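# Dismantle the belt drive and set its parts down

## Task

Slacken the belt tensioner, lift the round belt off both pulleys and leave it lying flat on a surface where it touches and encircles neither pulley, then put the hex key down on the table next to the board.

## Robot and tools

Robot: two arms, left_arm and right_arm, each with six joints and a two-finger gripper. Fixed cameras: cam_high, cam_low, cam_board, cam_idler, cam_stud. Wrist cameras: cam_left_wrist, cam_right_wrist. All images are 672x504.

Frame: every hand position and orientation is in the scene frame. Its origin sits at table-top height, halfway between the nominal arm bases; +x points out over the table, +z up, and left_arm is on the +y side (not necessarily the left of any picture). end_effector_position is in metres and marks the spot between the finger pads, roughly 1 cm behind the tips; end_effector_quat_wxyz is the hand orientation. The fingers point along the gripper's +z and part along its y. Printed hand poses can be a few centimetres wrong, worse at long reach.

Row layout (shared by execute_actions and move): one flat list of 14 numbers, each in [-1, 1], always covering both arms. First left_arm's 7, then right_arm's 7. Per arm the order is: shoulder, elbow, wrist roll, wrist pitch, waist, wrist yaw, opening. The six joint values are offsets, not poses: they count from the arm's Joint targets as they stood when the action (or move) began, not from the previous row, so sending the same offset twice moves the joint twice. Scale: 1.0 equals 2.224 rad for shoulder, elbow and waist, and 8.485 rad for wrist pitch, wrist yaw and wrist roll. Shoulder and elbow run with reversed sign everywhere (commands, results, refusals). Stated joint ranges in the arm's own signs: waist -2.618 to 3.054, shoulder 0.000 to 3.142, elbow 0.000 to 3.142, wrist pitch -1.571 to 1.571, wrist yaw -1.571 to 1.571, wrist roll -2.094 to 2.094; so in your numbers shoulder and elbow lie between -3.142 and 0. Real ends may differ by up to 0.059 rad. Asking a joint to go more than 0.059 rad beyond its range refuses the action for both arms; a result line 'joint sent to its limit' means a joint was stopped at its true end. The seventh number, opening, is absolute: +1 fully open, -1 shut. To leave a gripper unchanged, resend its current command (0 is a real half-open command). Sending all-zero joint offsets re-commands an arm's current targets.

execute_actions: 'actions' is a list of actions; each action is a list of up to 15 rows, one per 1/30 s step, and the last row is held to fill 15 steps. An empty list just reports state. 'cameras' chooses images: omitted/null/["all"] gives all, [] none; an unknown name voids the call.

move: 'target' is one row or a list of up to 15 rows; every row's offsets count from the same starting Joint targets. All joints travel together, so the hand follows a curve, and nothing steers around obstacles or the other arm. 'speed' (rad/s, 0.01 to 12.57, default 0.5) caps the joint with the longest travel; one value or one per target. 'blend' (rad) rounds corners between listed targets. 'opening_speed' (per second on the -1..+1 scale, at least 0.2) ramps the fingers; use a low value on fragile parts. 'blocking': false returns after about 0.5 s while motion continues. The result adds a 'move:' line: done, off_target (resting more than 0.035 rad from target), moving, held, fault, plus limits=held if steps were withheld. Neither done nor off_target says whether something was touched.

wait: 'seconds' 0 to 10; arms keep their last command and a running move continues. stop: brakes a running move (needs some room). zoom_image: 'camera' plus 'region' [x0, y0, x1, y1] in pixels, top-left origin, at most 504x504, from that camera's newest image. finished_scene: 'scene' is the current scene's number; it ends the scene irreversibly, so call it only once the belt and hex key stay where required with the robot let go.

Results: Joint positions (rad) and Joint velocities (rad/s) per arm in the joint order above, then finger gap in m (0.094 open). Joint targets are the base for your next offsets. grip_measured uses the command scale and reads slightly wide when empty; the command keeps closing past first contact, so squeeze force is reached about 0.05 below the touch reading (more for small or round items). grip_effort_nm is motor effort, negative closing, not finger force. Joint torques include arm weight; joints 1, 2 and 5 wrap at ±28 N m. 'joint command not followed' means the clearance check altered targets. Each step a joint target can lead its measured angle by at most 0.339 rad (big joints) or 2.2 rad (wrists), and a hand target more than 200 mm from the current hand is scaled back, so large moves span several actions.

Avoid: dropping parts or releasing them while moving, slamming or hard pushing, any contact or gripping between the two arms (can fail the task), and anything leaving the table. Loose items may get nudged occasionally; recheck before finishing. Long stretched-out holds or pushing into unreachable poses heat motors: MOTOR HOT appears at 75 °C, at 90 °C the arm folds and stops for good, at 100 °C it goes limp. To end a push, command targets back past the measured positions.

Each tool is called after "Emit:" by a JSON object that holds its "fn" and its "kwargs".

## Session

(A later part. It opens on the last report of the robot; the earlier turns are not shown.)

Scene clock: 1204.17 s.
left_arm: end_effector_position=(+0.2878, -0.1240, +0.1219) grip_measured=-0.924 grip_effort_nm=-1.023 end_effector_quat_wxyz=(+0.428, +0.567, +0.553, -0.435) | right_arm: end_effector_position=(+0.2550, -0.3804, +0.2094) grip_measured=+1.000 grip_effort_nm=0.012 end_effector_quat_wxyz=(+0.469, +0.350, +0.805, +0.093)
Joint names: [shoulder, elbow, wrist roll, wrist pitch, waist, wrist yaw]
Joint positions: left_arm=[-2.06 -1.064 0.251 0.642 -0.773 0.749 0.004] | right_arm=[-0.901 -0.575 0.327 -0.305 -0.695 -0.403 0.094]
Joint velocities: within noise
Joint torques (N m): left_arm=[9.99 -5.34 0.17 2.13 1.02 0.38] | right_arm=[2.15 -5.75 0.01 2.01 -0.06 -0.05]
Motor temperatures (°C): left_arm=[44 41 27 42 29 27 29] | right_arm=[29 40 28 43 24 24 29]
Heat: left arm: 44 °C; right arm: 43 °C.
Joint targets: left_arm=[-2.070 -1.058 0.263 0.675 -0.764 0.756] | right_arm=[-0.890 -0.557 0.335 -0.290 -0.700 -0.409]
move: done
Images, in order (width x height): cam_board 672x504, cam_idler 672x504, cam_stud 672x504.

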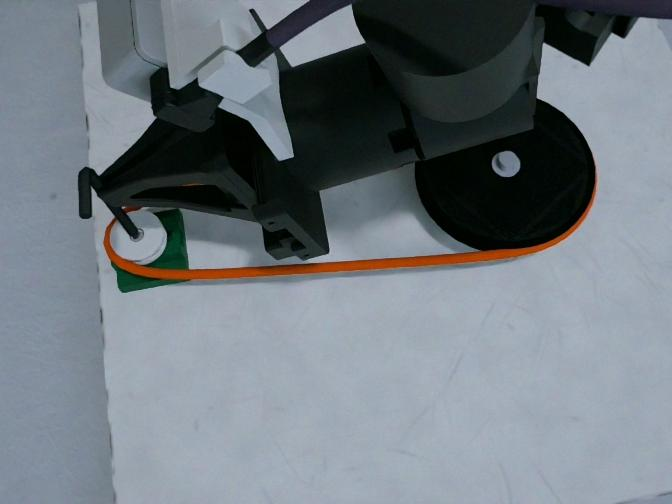

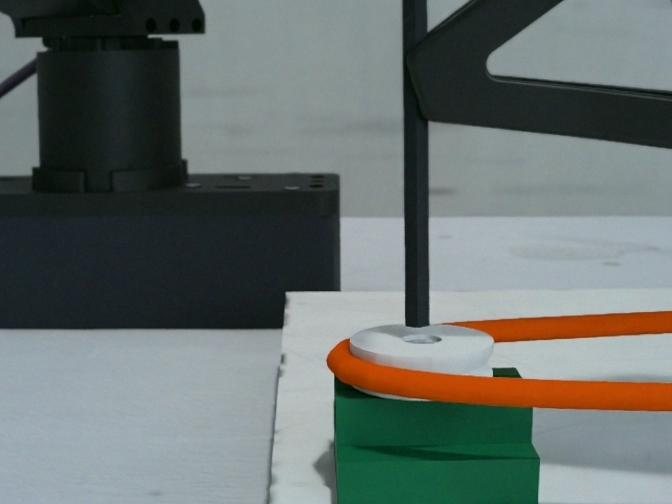

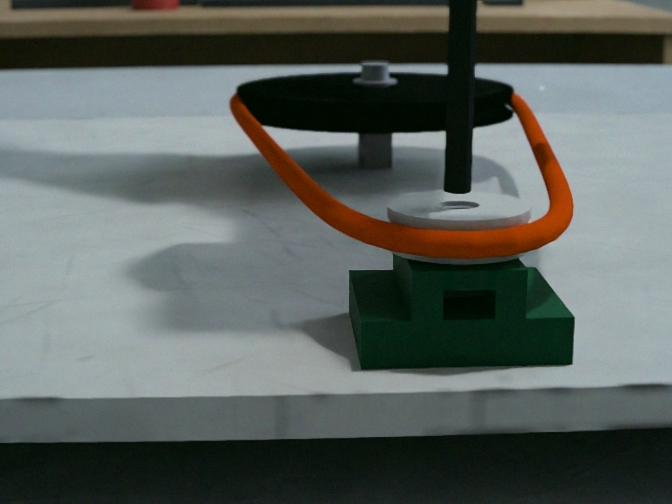

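Emit:
{"fn": "move", "kwargs": {"target": [-0.0036,0.0023,0,0.0015,0.0014,0.0003,-1,0,0,0,0,0,0,1], "speed": 0.1, "cameras": ["cam_idler","cam_stud","cam_board"]}}

Emit:
{"fn": "zoom_image", "kwargs": {"camera": "cam_stud", "region": [400, 120, 520, 260]}}

Emit:
{"fn": "zoom_image", "kwargs": {"camera": "cam_idler", "region": [360, 260, 500, 400]}}

Emit:
{"fn": "zoom_image", "kwargs": {"camera": "cam_board", "region": [90, 180, 170, 260]}}

Scene clock: 1238.40 s.
left_arm: end_effector_position=(+0.2896, -0.1222, +0.1187) grip_measured=-0.924 grip_effort_nm=-1.023 end_effector_quat_wxyz=(+0.429, +0.566, +0.554, -0.435) | right_arm: end_effector_position=(+0.2550, -0.3804, +0.2094) grip_measured=+1.000 grip_effort_nm=0.012 end_effector_quat_wxyz=(+0.469, +0.350, +0.805, +0.093)
Joint names: [shoulder, elbow, wrist roll, wrist pitch, waist, wrist yaw]
Joint positions: left_arm=[-2.068 -1.059 0.251 0.655 -0.768 0.751 0.004] | right_arm=[-0.901 -0.575 0.327 -0.305 -0.695 -0.403 0.094]
Joint velocities: within noise
Joint torques (N m): left_arm=[9.95 -5.27 0.17 2.13 0.85 0.38] | right_arm=[2.18 -5.72 0 2.01 -0.05 -0.05]
Motor temperatures (°C): left_arm=[44 38 27 47 29 27 29] | right_arm=[29 40 27 43 24 24 29]
Heat: left arm: 47 °C; right arm: 43 °C.
Joint targets: left_arm=[-2.078 -1.053 0.263 0.688 -0.761 0.759] | right_arm=[-0.890 -0.557 0.335 -0.290 -0.700 -0.409]
move: done
Images, in order (width x height): cam_board 672x504, cam_idler 672x504, cam_stud 672x504.

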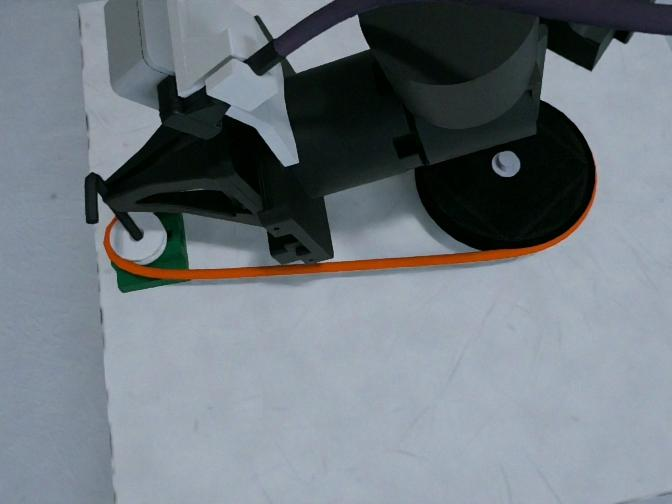

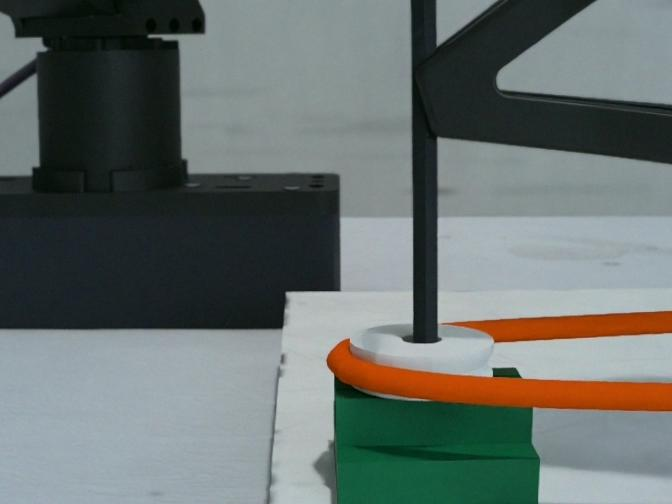

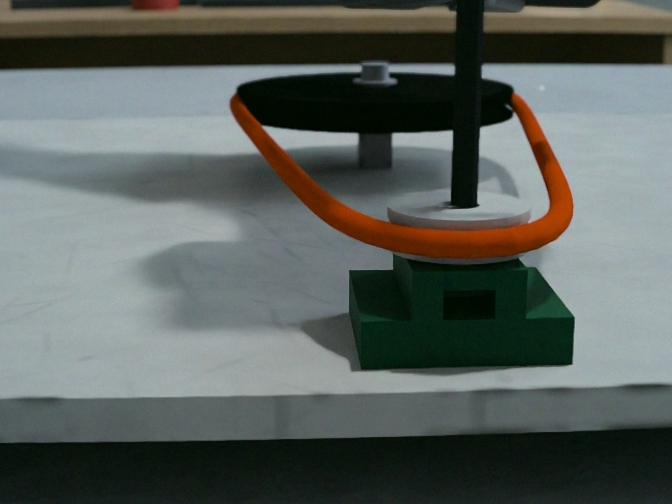

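Scaled by 3.600.

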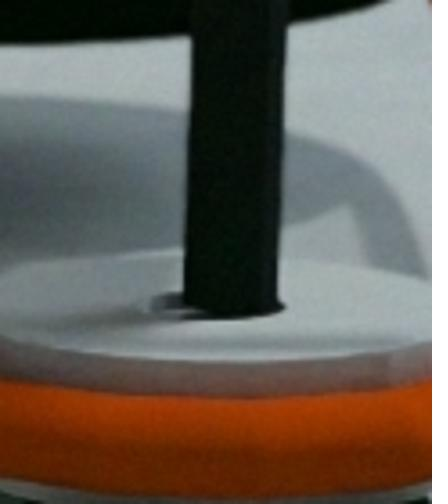

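Scaled by 3.600.

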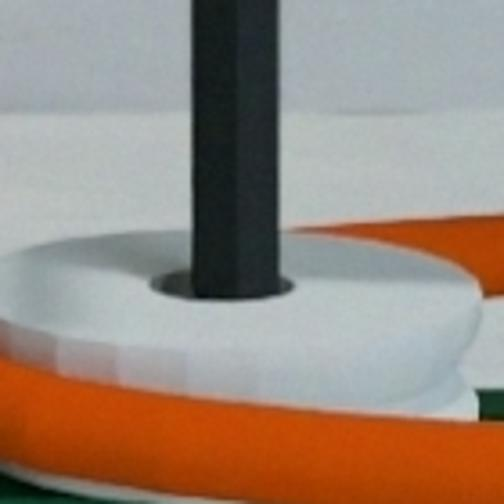

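Scaled by 6.300.

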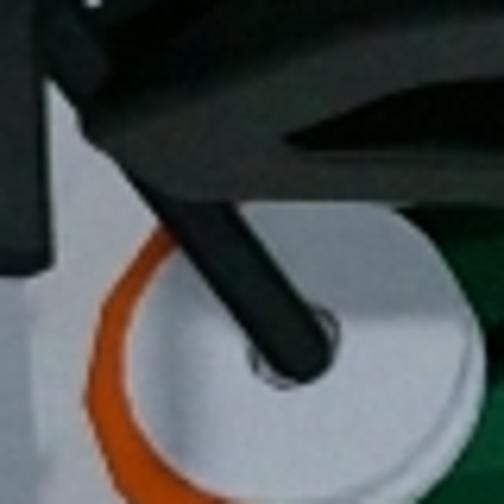

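Emit:
{"fn": "move", "kwargs": {"target": [0,0,0,0,-0.0085,0,-1,0,0,0,0,0,0,1], "speed": 0.05, "cameras": ["cam_idler","cam_stud"]}}

Emit:
{"fn": "zoom_image", "kwargs": {"camera": "cam_stud", "region": [400, 120, 520, 260]}}

Emit:
{"fn": "zoom_image", "kwargs": {"camera": "cam_idler", "region": [360, 260, 500, 400]}}

Scene clock: 1263.53 s.
left_arm: end_effector_position=(+0.2877, -0.1233, +0.1190) grip_measured=-0.924 grip_effort_nm=-1.023 end_effector_quat_wxyz=(+0.429, +0.567, +0.552, -0.436) | right_arm: end_effector_position=(+0.2550, -0.3804, +0.2094) grip_measured=+1.000 grip_effort_nm=0.007 end_effector_quat_wxyz=(+0.469, +0.350, +0.805, +0.093)
Joint names: [shoulder, elbow, wrist roll, wrist pitch, waist, wrist yaw]
Joint positions: left_arm=[-2.068 -1.059 0.251 0.656 -0.772 0.752 0.004] | right_arm=[-0.901 -0.575 0.327 -0.305 -0.695 -0.403 0.094]
Joint velocities: within noise
Joint torques (N m): left_arm=[9.95 -5.26 0.16 2.14 -0.46 0.37] | right_arm=[2.17 -5.74 0.01 2.01 -0.06 -0.05]
Motor temperatures (°C): left_arm=[46 37 27 45 29 27 30] | right_arm=[29 40 27 43 24 24 29]
Heat: left arm: 46 °C; right arm: 43 °C.
Joint targets: left_arm=[-2.078 -1.053 0.263 0.688 -0.780 0.759] | right_arm=[-0.890 -0.557 0.335 -0.290 -0.700 -0.409]
move: done
Images, in order (width x height): cam_idler 672x504, cam_stud 672x504.

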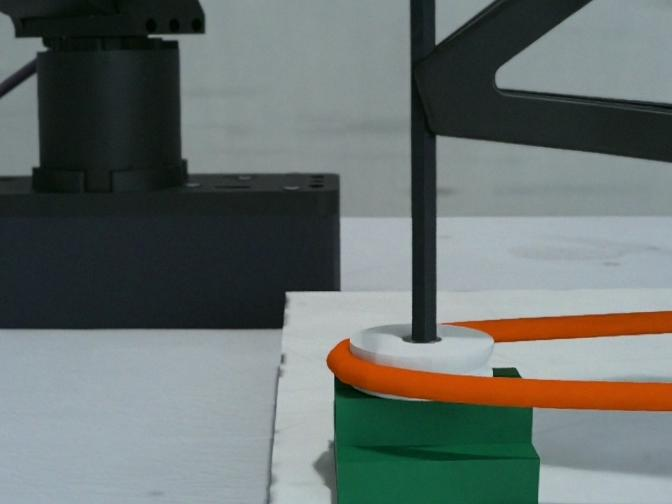

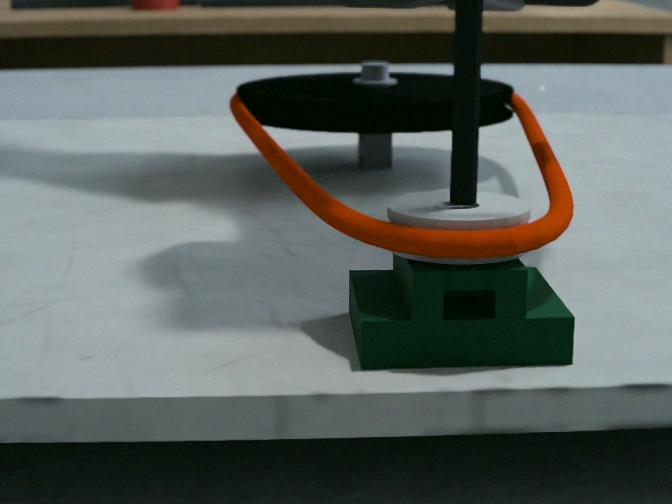

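Scaled by 3.600.

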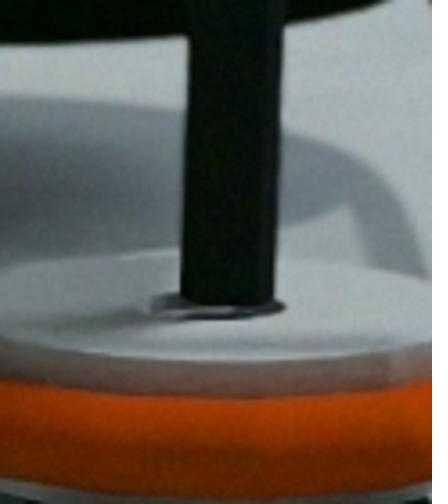

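Scaled by 3.600.

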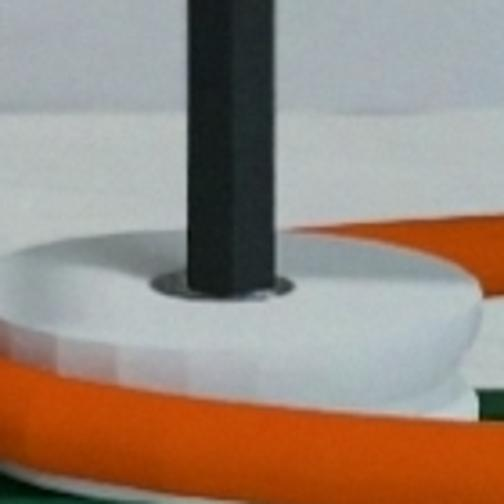

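Emit:
{"fn": "move", "kwargs": {"target": [0,0,0,0,-0.0012,0,-1,0,0,0,0,0,0,1], "speed": 0.05, "cameras": ["cam_idler","cam_stud"]}}

Emit:
{"fn": "zoom_image", "kwargs": {"camera": "cam_stud", "region": [400, 120, 520, 260]}}

Emit:
{"fn": "zoom_image", "kwargs": {"camera": "cam_idler", "region": [360, 260, 500, 400]}}

Scene clock: 1279.27 s.
left_arm: end_effector_position=(+0.2857, -0.1246, +0.1190) grip_measured=-0.924 grip_effort_nm=-1.023 end_effector_quat_wxyz=(+0.428, +0.568, +0.550, -0.437) | right_arm: end_effector_position=(+0.2550, -0.3804, +0.2094) grip_measured=+1.000 grip_effort_nm=0.017 end_effector_quat_wxyz=(+0.469, +0.350, +0.805, +0.093)
Joint names: [shoulder, elbow, wrist roll, wrist pitch, waist, wrist yaw]
Joint positions: left_arm=[-2.068 -1.059 0.251 0.656 -0.776 0.752 0.004] | right_arm=[-0.901 -0.575 0.327 -0.305 -0.695 -0.403 0.094]
Joint velocities: within noise
Joint torques (N m): left_arm=[9.95 -5.27 0.16 2.14 -0.31 0.36] | right_arm=[2.17 -5.76 0 2.01 -0.06 -0.06]
Motor temperatures (°C): left_arm=[47 36 27 45 29 27 30] | right_arm=[29 40 27 43 24 24 29]
Heat: left arm: 47 °C; right arm: 43 °C.
Joint targets: left_arm=[-2.078 -1.053 0.263 0.688 -0.783 0.759] | right_arm=[-0.890 -0.557 0.335 -0.290 -0.700 -0.409]
move: done
Images, in order (width x height): cam_idler 672x504, cam_stud 672x504.

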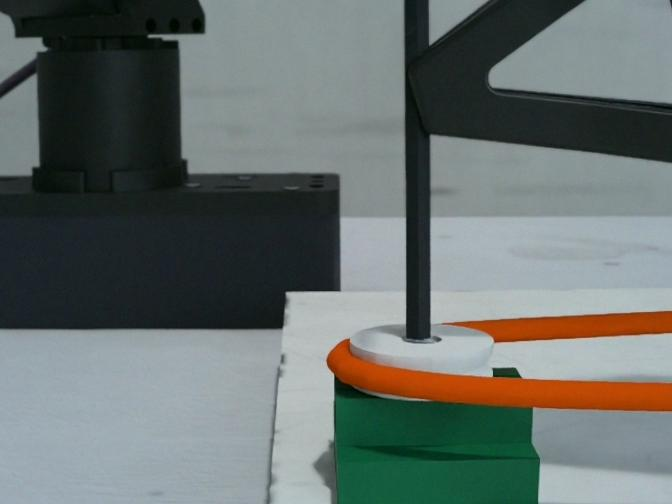

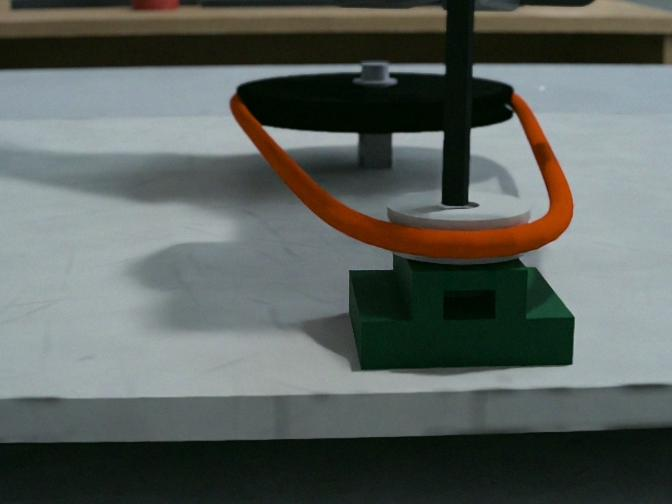

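Scaled by 3.600.

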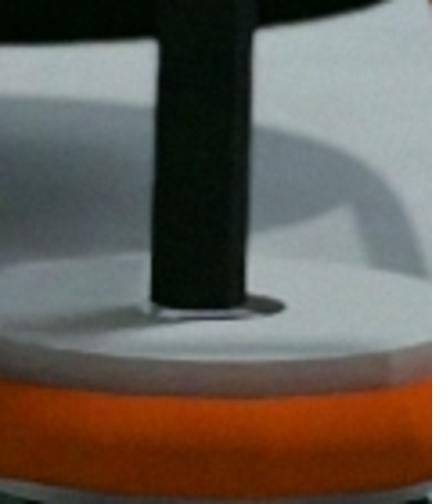

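Scaled by 3.600.

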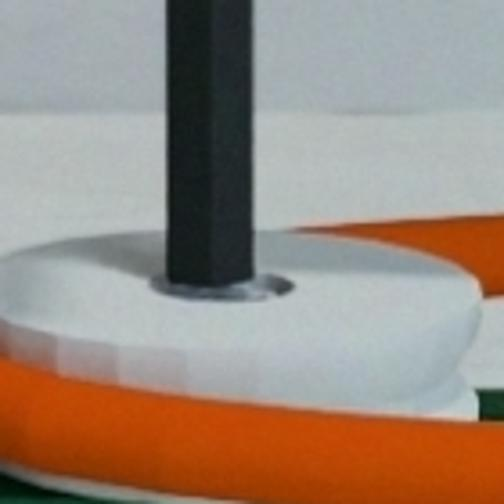

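Emit:
{"fn": "move", "kwargs": {"target": [0,0,0,0,0.0076,0,-1,0,0,0,0,0,0,1], "speed": 0.05, "cameras": ["cam_idler","cam_stud"]}}

Emit:
{"fn": "zoom_image", "kwargs": {"camera": "cam_stud", "region": [400, 120, 520, 260]}}

Emit:
{"fn": "zoom_image", "kwargs": {"camera": "cam_idler", "region": [360, 260, 500, 400]}}

Scene clock: 1300.37 s.
left_arm: end_effector_position=(+0.2873, -0.1236, +0.1191) grip_measured=-0.924 grip_effort_nm=-1.023 end_effector_quat_wxyz=(+0.428, +0.567, +0.551, -0.437) | right_arm: end_effector_position=(+0.2550, -0.3804, +0.2094) grip_measured=+1.000 grip_effort_nm=0.007 end_effector_quat_wxyz=(+0.469, +0.350, +0.805, +0.093)
Joint names: [shoulder, elbow, wrist roll, wrist pitch, waist, wrist yaw]
Joint positions: left_arm=[-2.068 -1.059 0.251 0.656 -0.772 0.753 0.004] | right_arm=[-0.901 -0.575 0.327 -0.305 -0.695 -0.403 0.094]
Joint velocities: within noise
Joint torques (N m): left_arm=[9.95 -5.26 0.16 2.14 0.83 0.36] | right_arm=[2.19 -5.74 0 2.01 -0.06 -0.06]
Motor temperatures (°C): left_arm=[47 36 26 45 29 27 30] | right_arm=[29 40 27 43 24 24 29]
Heat: left arm: 47 °C; right arm: 43 °C.
Joint targets: left_arm=[-2.078 -1.053 0.263 0.688 -0.766 0.759] | right_arm=[-0.890 -0.557 0.335 -0.290 -0.700 -0.409]
move: done
Images, in order (width x height): cam_idler 672x504, cam_stud 672x504.

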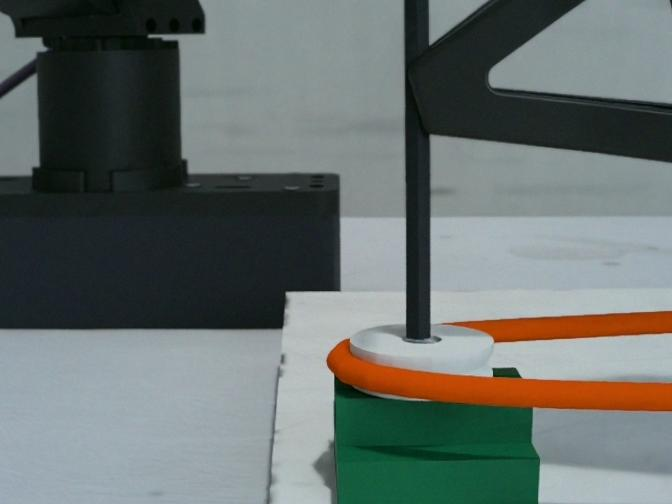

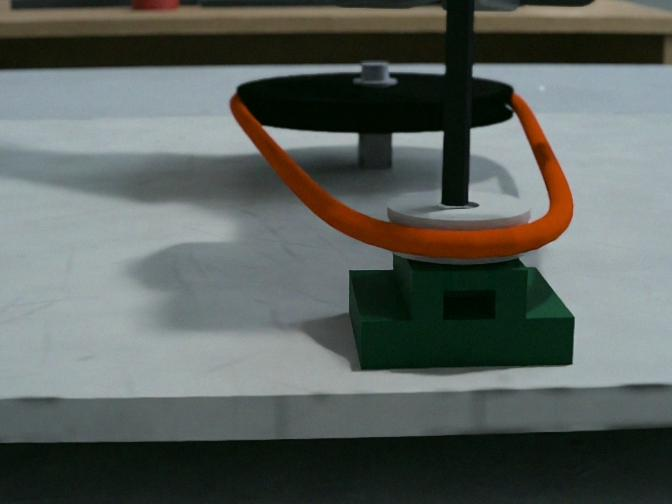

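Scaled by 3.600.

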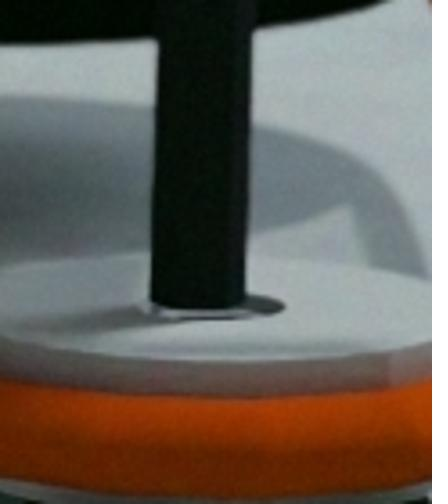

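Scaled by 3.600.

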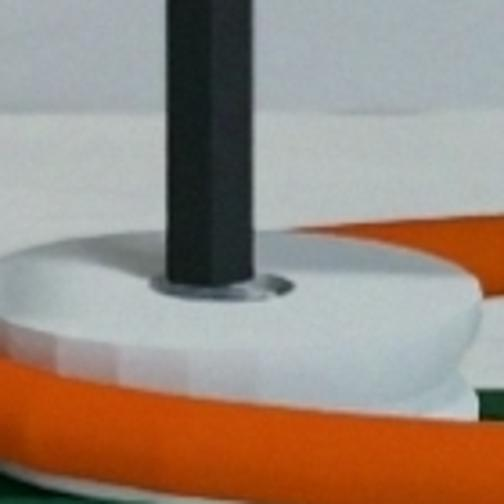

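Emit:
{"fn": "move", "kwargs": {"target": [0,0,0,0,0.0011,0,-1,0,0,0,0,0,0,1], "speed": 0.05, "cameras": ["cam_idler","cam_stud"]}}

Emit:
{"fn": "zoom_image", "kwargs": {"camera": "cam_stud", "region": [400, 120, 520, 260]}}

Emit:
{"fn": "zoom_image", "kwargs": {"camera": "cam_idler", "region": [360, 260, 500, 400]}}

Scene clock: 1315.10 s.
left_arm: end_effector_position=(+0.2884, -0.1229, +0.1191) grip_measured=-0.924 grip_effort_nm=-1.023 end_effector_quat_wxyz=(+0.429, +0.567, +0.552, -0.436) | right_arm: end_effector_position=(+0.2550, -0.3804, +0.2094) grip_measured=+1.000 grip_effort_nm=0.027 end_effector_quat_wxyz=(+0.469, +0.350, +0.805, +0.093)
Joint names: [shoulder, elbow, wrist roll, wrist pitch, waist, wrist yaw]
Joint positions: left_arm=[-2.068 -1.059 0.251 0.656 -0.77 0.753 0.004] | right_arm=[-0.901 -0.575 0.327 -0.305 -0.695 -0.403 0.094]
Joint velocities: within noise
Joint torques (N m): left_arm=[9.96 -5.26 0.16 2.14 0.76 0.36] | right_arm=[2.15 -5.75 0 2.01 -0.09 -0.05]
Motor temperatures (°C): left_arm=[47 36 26 45 29 27 30] | right_arm=[29 40 27 43 24 24 29]
Heat: left arm: 47 °C; right arm: 43 °C.
Joint targets: left_arm=[-2.078 -1.053 0.263 0.688 -0.764 0.759] | right_arm=[-0.890 -0.557 0.335 -0.290 -0.700 -0.409]
move: done
Images, in order (width x height): cam_idler 672x504, cam_stud 672x504.

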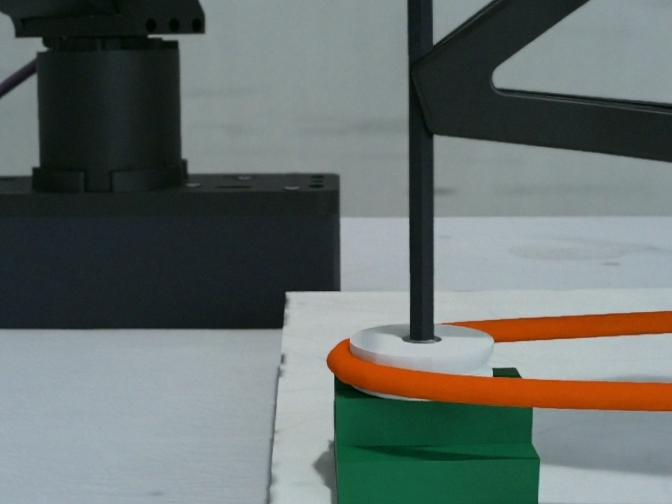

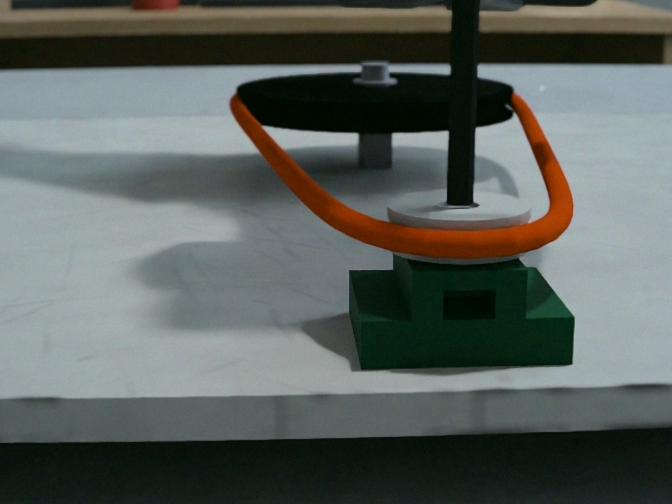

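Scaled by 3.600.

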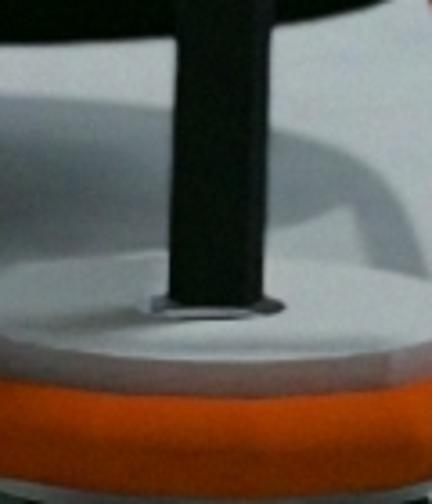

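Scaled by 3.600.

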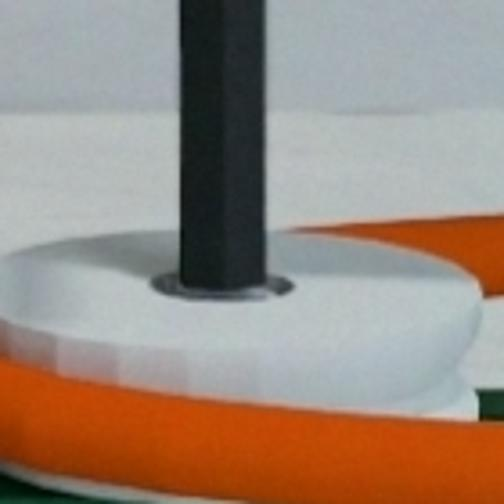

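Emit:
{"fn": "move", "kwargs": {"target": [-0.0035,0.0014,0,0.0013,0,0,-1,0,0,0,0,0,0,1], "speed": 0.05, "cameras": ["cam_idler","cam_stud"]}}

Emit:
{"fn": "zoom_image", "kwargs": {"camera": "cam_stud", "region": [400, 120, 520, 260]}}

Emit:
{"fn": "zoom_image", "kwargs": {"camera": "cam_idler", "region": [360, 260, 500, 400]}}

Scene clock: 1327.10 s.
left_arm: end_effector_position=(+0.2889, -0.1233, +0.1178) grip_measured=-0.924 grip_effort_nm=-1.023 end_effector_quat_wxyz=(+0.431, +0.567, +0.551, -0.436) | right_arm: end_effector_position=(+0.2550, -0.3804, +0.2094) grip_measured=+1.000 grip_effort_nm=0.012 end_effector_quat_wxyz=(+0.469, +0.350, +0.805, +0.093)
Joint names: [shoulder, elbow, wrist roll, wrist pitch, waist, wrist yaw]
Joint positions: left_arm=[-2.075 -1.059 0.251 0.667 -0.77 0.753 0.004] | right_arm=[-0.901 -0.575 0.327 -0.305 -0.695 -0.403 0.094]
Joint velocities: within noise
Joint torques (N m): left_arm=[9.96 -4.93 0.16 2.11 0.83 0.35] | right_arm=[2.18 -5.75 0 2.01 -0.02 -0.06]
Motor temperatures (°C): left_arm=[47 35 26 45 29 27 30] | right_arm=[29 40 27 43 24 24 29]
Heat: left arm: 47 °C; right arm: 43 °C.
Joint targets: left_arm=[-2.086 -1.050 0.263 0.699 -0.763 0.759] | right_arm=[-0.890 -0.557 0.335 -0.290 -0.700 -0.409]
move: done
Images, in order (width x height): cam_idler 672x504, cam_stud 672x504.

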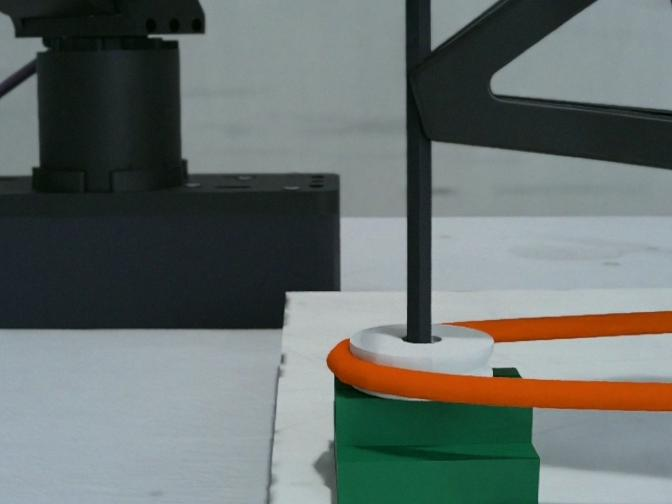

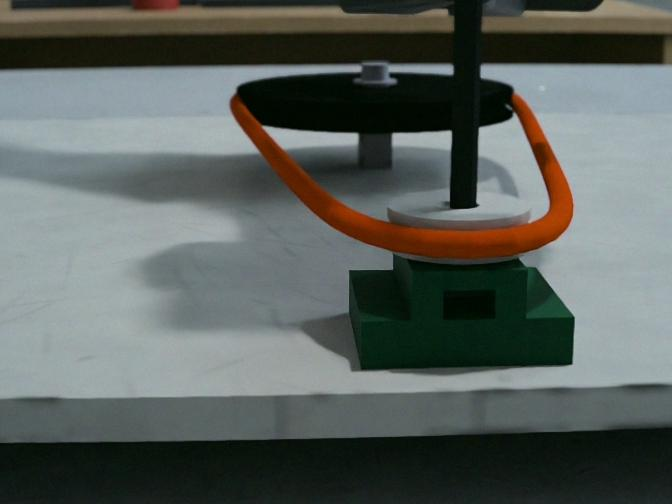

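Scaled by 3.600.

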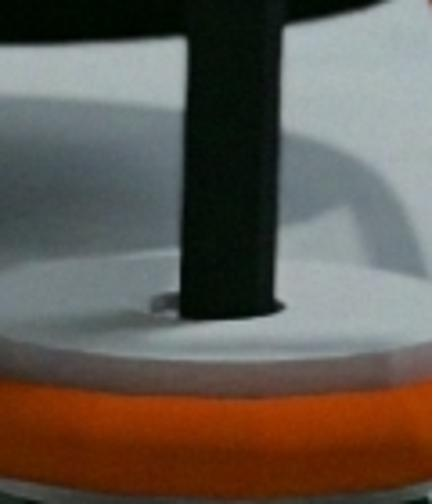

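Scaled by 3.600.

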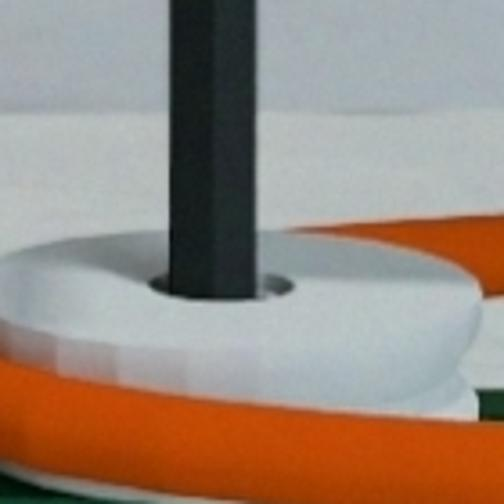

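Emit:
{"fn": "move", "kwargs": {"target": [0,0.0017,0,0.0006,0,0,-1,0,0,0,0,0,0,1], "speed": 0.05, "cameras": ["cam_idler","cam_stud"]}}

Emit:
{"fn": "zoom_image", "kwargs": {"camera": "cam_stud", "region": [400, 120, 520, 260]}}

Emit:
{"fn": "zoom_image", "kwargs": {"camera": "cam_idler", "region": [360, 260, 500, 400]}}

Scene clock: 1348.60 s.
left_arm: end_effector_position=(+0.2885, -0.1229, +0.1175) grip_measured=-0.924 grip_effort_nm=-1.023 end_effector_quat_wxyz=(+0.432, +0.567, +0.549, -0.436) | right_arm: end_effector_position=(+0.2550, -0.3804, +0.2094) grip_measured=+1.000 grip_effort_nm=0.017 end_effector_quat_wxyz=(+0.469, +0.350, +0.805, +0.093)
Joint names: [shoulder, elbow, wrist roll, wrist pitch, waist, wrist yaw]
Joint positions: left_arm=[-2.075 -1.054 0.251 0.678 -0.77 0.753 0.004] | right_arm=[-0.901 -0.575 0.327 -0.305 -0.695 -0.403 0.094]
Joint velocities: within noise
Joint torques (N m): left_arm=[9.91 -5.04 0.16 2.11 0.83 0.35] | right_arm=[2.17 -5.76 0 2.01 -0.06 -0.05]
Motor temperatures (°C): left_arm=[47 35 26 47 29 27 30] | right_arm=[29 39 27 44 24 24 29]
Heat: left arm: 47 °C; right arm: 44 °C.
Joint targets: left_arm=[-2.086 -1.046 0.263 0.704 -0.763 0.759] | right_arm=[-0.890 -0.557 0.335 -0.290 -0.700 -0.409]
move: done
Images, in order (width x height): cam_idler 672x504, cam_stud 672x504.

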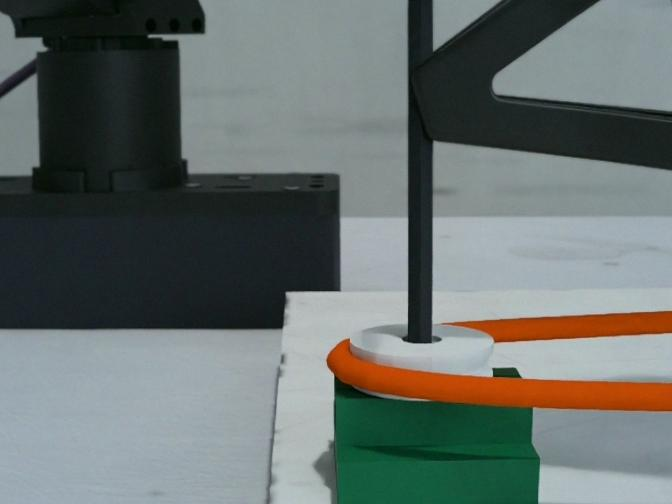

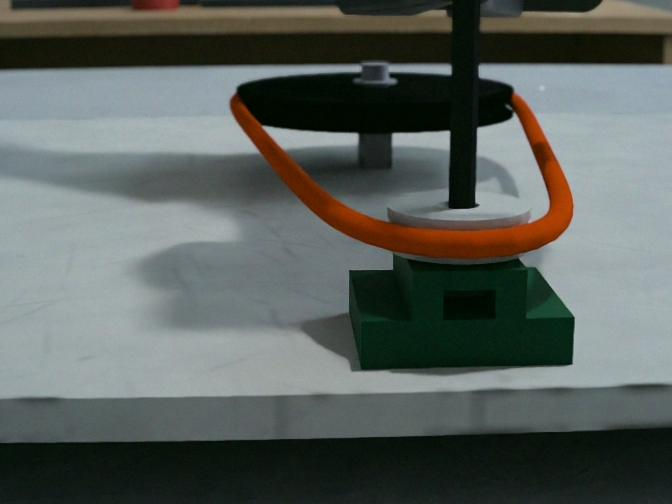

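Scaled by 3.600.

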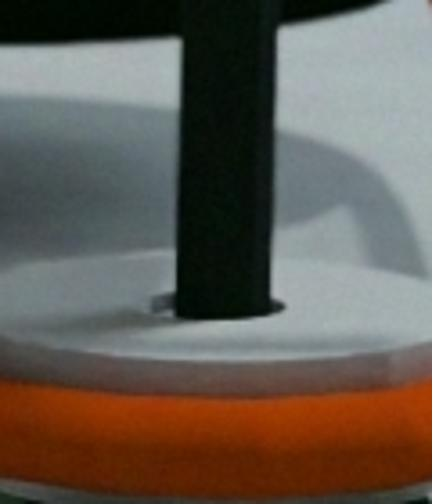

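Scaled by 3.600.

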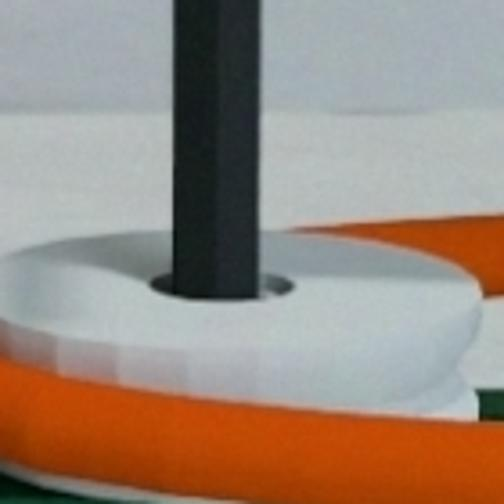

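Emit:
{"fn": "move", "kwargs": {"target": [-0.0022,0.0025,0,0.0009,0,0,-1,0,0,0,0,0,0,1], "speed": 0.05, "cameras": ["cam_idler","cam_stud"]}}

Emit:
{"fn": "zoom_image", "kwargs": {"camera": "cam_stud", "region": [400, 120, 520, 260]}}

Emit:
{"fn": "zoom_image", "kwargs": {"camera": "cam_idler", "region": [360, 260, 500, 400]}}

Scene clock: 1373.03 s.
left_arm: end_effector_position=(+0.2880, -0.1224, +0.1175) grip_measured=-0.924 grip_effort_nm=-1.023 end_effector_quat_wxyz=(+0.434, +0.567, +0.548, -0.436) | right_arm: end_effector_position=(+0.2550, -0.3804, +0.2094) grip_measured=+1.000 grip_effort_nm=0.012 end_effector_quat_wxyz=(+0.469, +0.350, +0.805, +0.093)
Joint names: [shoulder, elbow, wrist roll, wrist pitch, waist, wrist yaw]
Joint positions: left_arm=[-2.075 -1.049 0.252 0.688 -0.77 0.754 0.004] | right_arm=[-0.901 -0.575 0.327 -0.305 -0.695 -0.403 0.094]
Joint velocities: within noise
Joint torques (N m): left_arm=[9.37 -5.04 0.16 2.02 0.83 0.35] | right_arm=[2.15 -5.74 0.01 2.01 -0.05 -0.06]
Motor temperatures (°C): left_arm=[47 35 26 45 29 27 30] | right_arm=[29 39 27 44 24 24 29]
Heat: left arm: 47 °C; right arm: 44 °C.
Joint targets: left_arm=[-2.091 -1.040 0.263 0.711 -0.763 0.759] | right_arm=[-0.890 -0.557 0.335 -0.290 -0.700 -0.409]
move: done
Images, in order (width x height): cam_idler 672x504, cam_stud 672x504.

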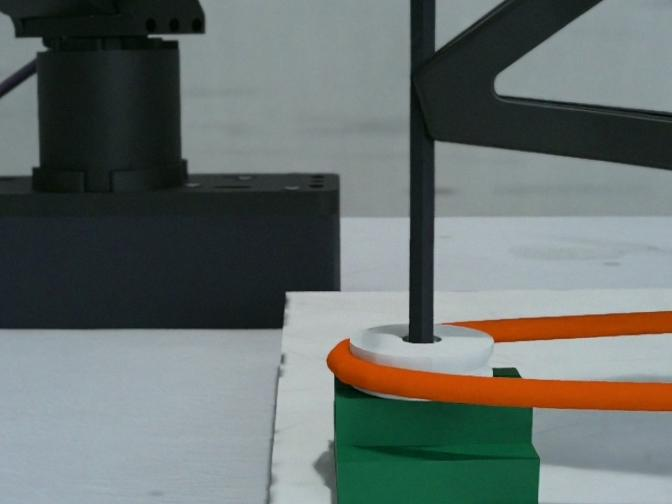

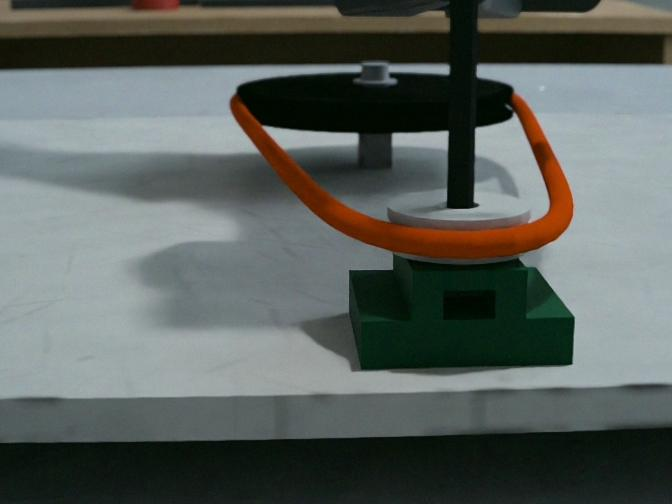

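Scaled by 3.600.

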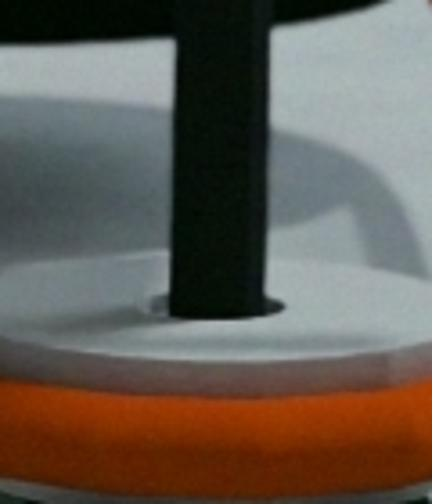

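Scaled by 3.600.

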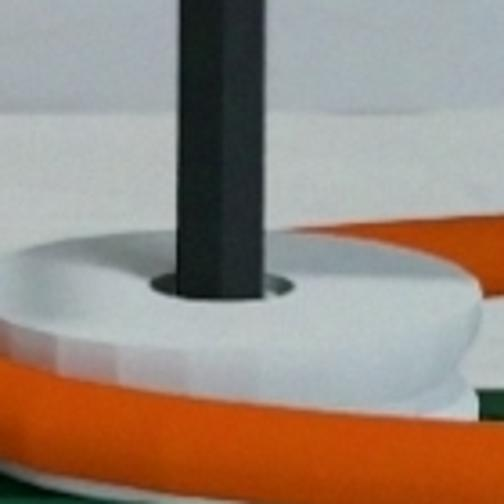

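Emit:
{"fn": "move", "kwargs": {"target": [-0.0028,0.0012,0,0.0009,0,0,-1,0,0,0,0,0,0,1], "speed": 0.05, "cameras": ["cam_idler","cam_stud"]}}

Emit:
{"fn": "zoom_image", "kwargs": {"camera": "cam_stud", "region": [400, 120, 520, 260]}}

Emit:
{"fn": "zoom_image", "kwargs": {"camera": "cam_idler", "region": [360, 260, 500, 400]}}

Scene clock: 1423.30 s.
left_arm: end_effector_position=(+0.2882, -0.1231, +0.1174) grip_measured=-0.924 grip_effort_nm=-1.023 end_effector_quat_wxyz=(+0.437, +0.567, +0.544, -0.437) | right_arm: end_effector_position=(+0.2550, -0.3804, +0.2094) grip_measured=+1.000 grip_effort_nm=0.012 end_effector_quat_wxyz=(+0.469, +0.350, +0.805, +0.093)
Joint names: [shoulder, elbow, wrist roll, wrist pitch, waist, wrist yaw]
Joint positions: left_arm=[-2.081 -1.049 0.252 0.704 -0.77 0.756 0.004] | right_arm=[-0.901 -0.575 0.327 -0.305 -0.695 -0.403 0.094]
Joint velocities: within noise
Joint torques (N m): left_arm=[9.47 -4.74 0.16 1.98 0.81 0.32] | right_arm=[2.17 -5.75 0 2.01 -0.08 -0.06]
Motor temperatures (°C): left_arm=[47 34 26 49 29 27 30] | right_arm=[29 39 27 44 24 24 29]
Heat: left arm: 49 °C; right arm: 44 °C.
Joint targets: left_arm=[-2.097 -1.038 0.263 0.719 -0.763 0.759] | right_arm=[-0.890 -0.557 0.335 -0.290 -0.700 -0.409]
move: done
Images, in order (width x height): cam_idler 672x504, cam_stud 672x504.

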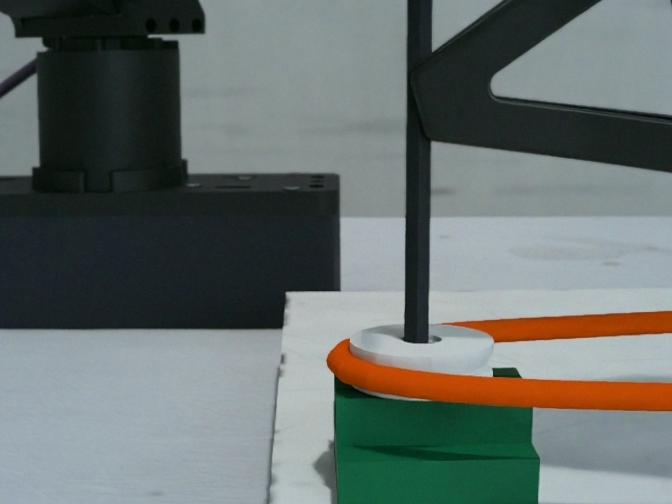

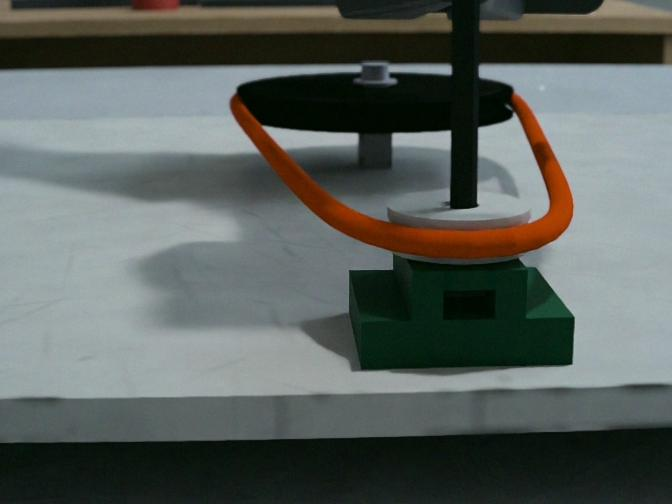

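Scaled by 3.600.

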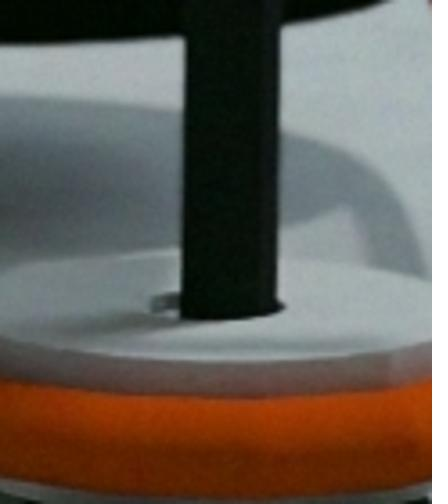

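Scaled by 3.600.

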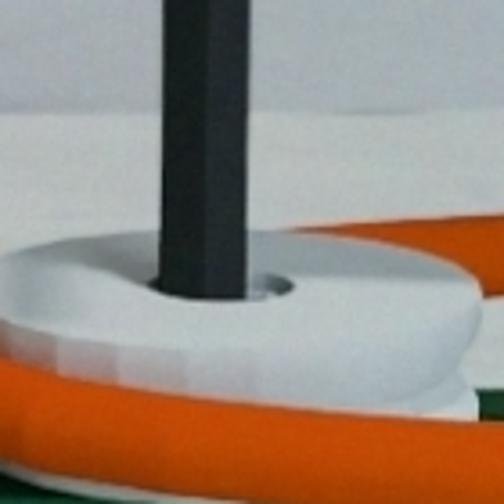

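Emit:
{"fn": "move", "kwargs": {"target": [[0.0202,-0.009,0,-0.0065,0,0,-1,0,0,0,0,0,0,1],[0.0585,-0.0238,0,-0.0216,0.1574,0,-1,0,0,0,0,0,0,1]], "speed": 0.4, "cameras": ["cam_high"]}}

Emit:
{"fn": "move", "kwargs": {"target": [0,0,0,0,0,0,-1,-0.2005,-0.0441,-0.0395,-0.0198,0.4708,0.0482,1], "speed": 0.7, "cameras": ["cam_high","cam_right_wrist"]}}

Scene clock: 1475.67 s.
left_arm: end_effector_position=(+0.4223, +0.0046, +0.1267) grip_measured=-0.984 grip_effort_nm=-0.852 end_effector_quat_wxyz=(+0.474, +0.457, +0.661, -0.360) | right_arm: end_effector_position=(+0.2550, -0.3804, +0.2094) grip_measured=+1.000 grip_effort_nm=0.002 end_effector_quat_wxyz=(+0.469, +0.350, +0.805, +0.093)
Joint names: [shoulder, elbow, wrist roll, wrist pitch, waist, wrist yaw]
Joint positions: left_arm=[-2.009 -1.064 0.251 0.532 -0.409 0.764 0.001] | right_arm=[-0.901 -0.575 0.327 -0.305 -0.695 -0.403 0.094]
Joint velocities: within noise
Joint torques (N m): left_arm=[15.08 -8.84 0.17 1.87 -0.13 0.27] | right_arm=[2.18 -5.74 0.01 2.02 -0.06 -0.05]
Motor temperatures (°C): left_arm=[45 34 26 46 29 27 30] | right_arm=[29 39 27 44 24 24 28]
Heat: left arm: 46 °C; right arm: 44 °C.
Joint targets: left_arm=[-1.967 -1.090 0.263 0.536 -0.413 0.759] | right_arm=[-0.890 -0.557 0.335 -0.290 -0.700 -0.409]
move: off_target (left_arm); left_arm: the shoulder is farthest, 0.042 rad from its target
Images, in order (width x height): cam_high 672x504.

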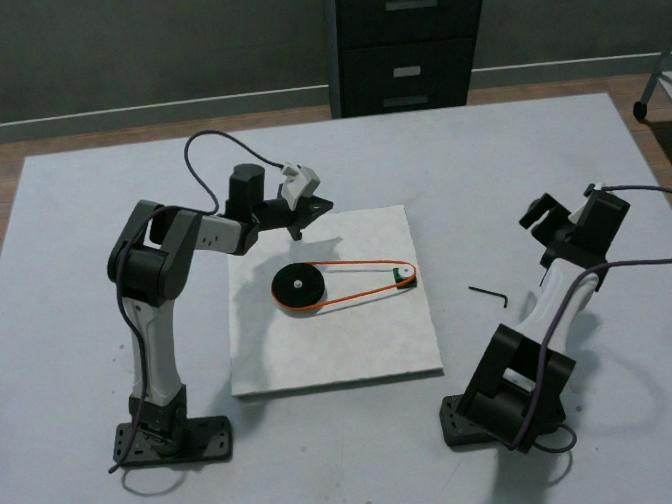

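Scene clock: 1477.93 s.
left_arm: end_effector_position=(+0.4223, +0.0046, +0.1266) grip_measured=-0.984 grip_effort_nm=-0.857 end_effector_quat_wxyz=(+0.474, +0.457, +0.661, -0.360) | right_arm: end_effector_position=(+0.2508, -0.1465, +0.0804) grip_measured=+1.000 grip_effort_nm=0.017 end_effector_quat_wxyz=(+0.204, -0.160, +0.965, +0.042)
Joint names: [shoulder, elbow, wrist roll, wrist pitch, waist, wrist yaw]
Joint positions: left_arm=[-2.009 -1.064 0.251 0.531 -0.409 0.764 0.001] | right_arm=[-1.323 -0.622 0.012 -0.45 0.344 -0.013 0.094]
Joint velocities: within noise
Joint torques (N m): left_arm=[15.08 -8.84 0.17 1.83 -0.13 0.27] | right_arm=[2.28 -9.46 -0.17 1.07 0.66 0.22]
Motor temperatures (°C): left_arm=[46 34 26 46 29 27 30] | right_arm=[29 39 27 43 24 24 28]
Heat: left arm: 46 °C; right arm: 43 °C.
Joint targets: left_arm=[-1.967 -1.090 0.263 0.536 -0.413 0.759] | right_arm=[-1.336 -0.655 0.000 -0.458 0.347 0.000]
move: off_target (left_arm); left_arm: the shoulder is farthest, 0.042 rad from its target
camera_calibration:
cam_right_wrist: T_world_to_cam=[[0.329219, -0.943276, -0.0429459, -0.214398], [-0.944216, -0.329271, -0.00606191, 0.231148], [-0.00842278, 0.0425459, -0.999059, 0.175104], [0, 0, 0, 1]] pos_world=[0.290312, -0.133576, 0.167133]
Images, in order (width x height): cam_high 672x504, cam_right_wrist 672x504.

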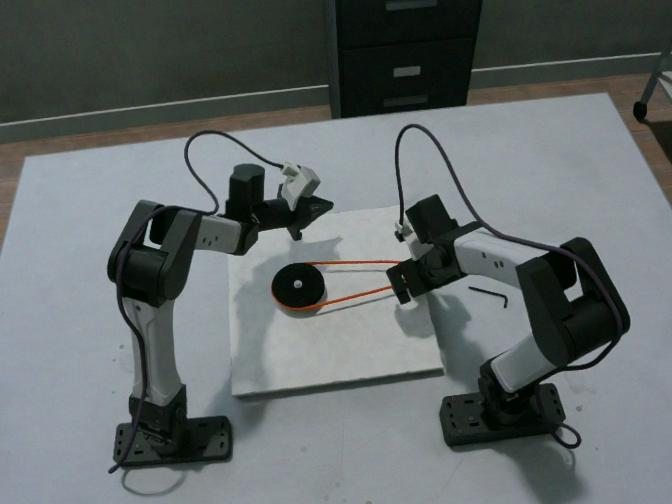

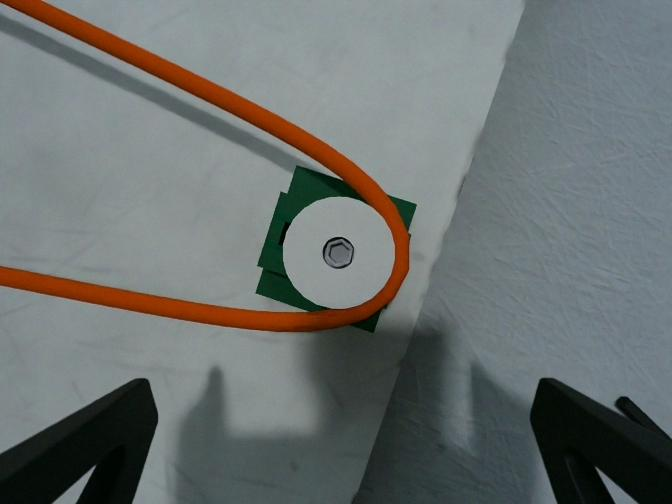

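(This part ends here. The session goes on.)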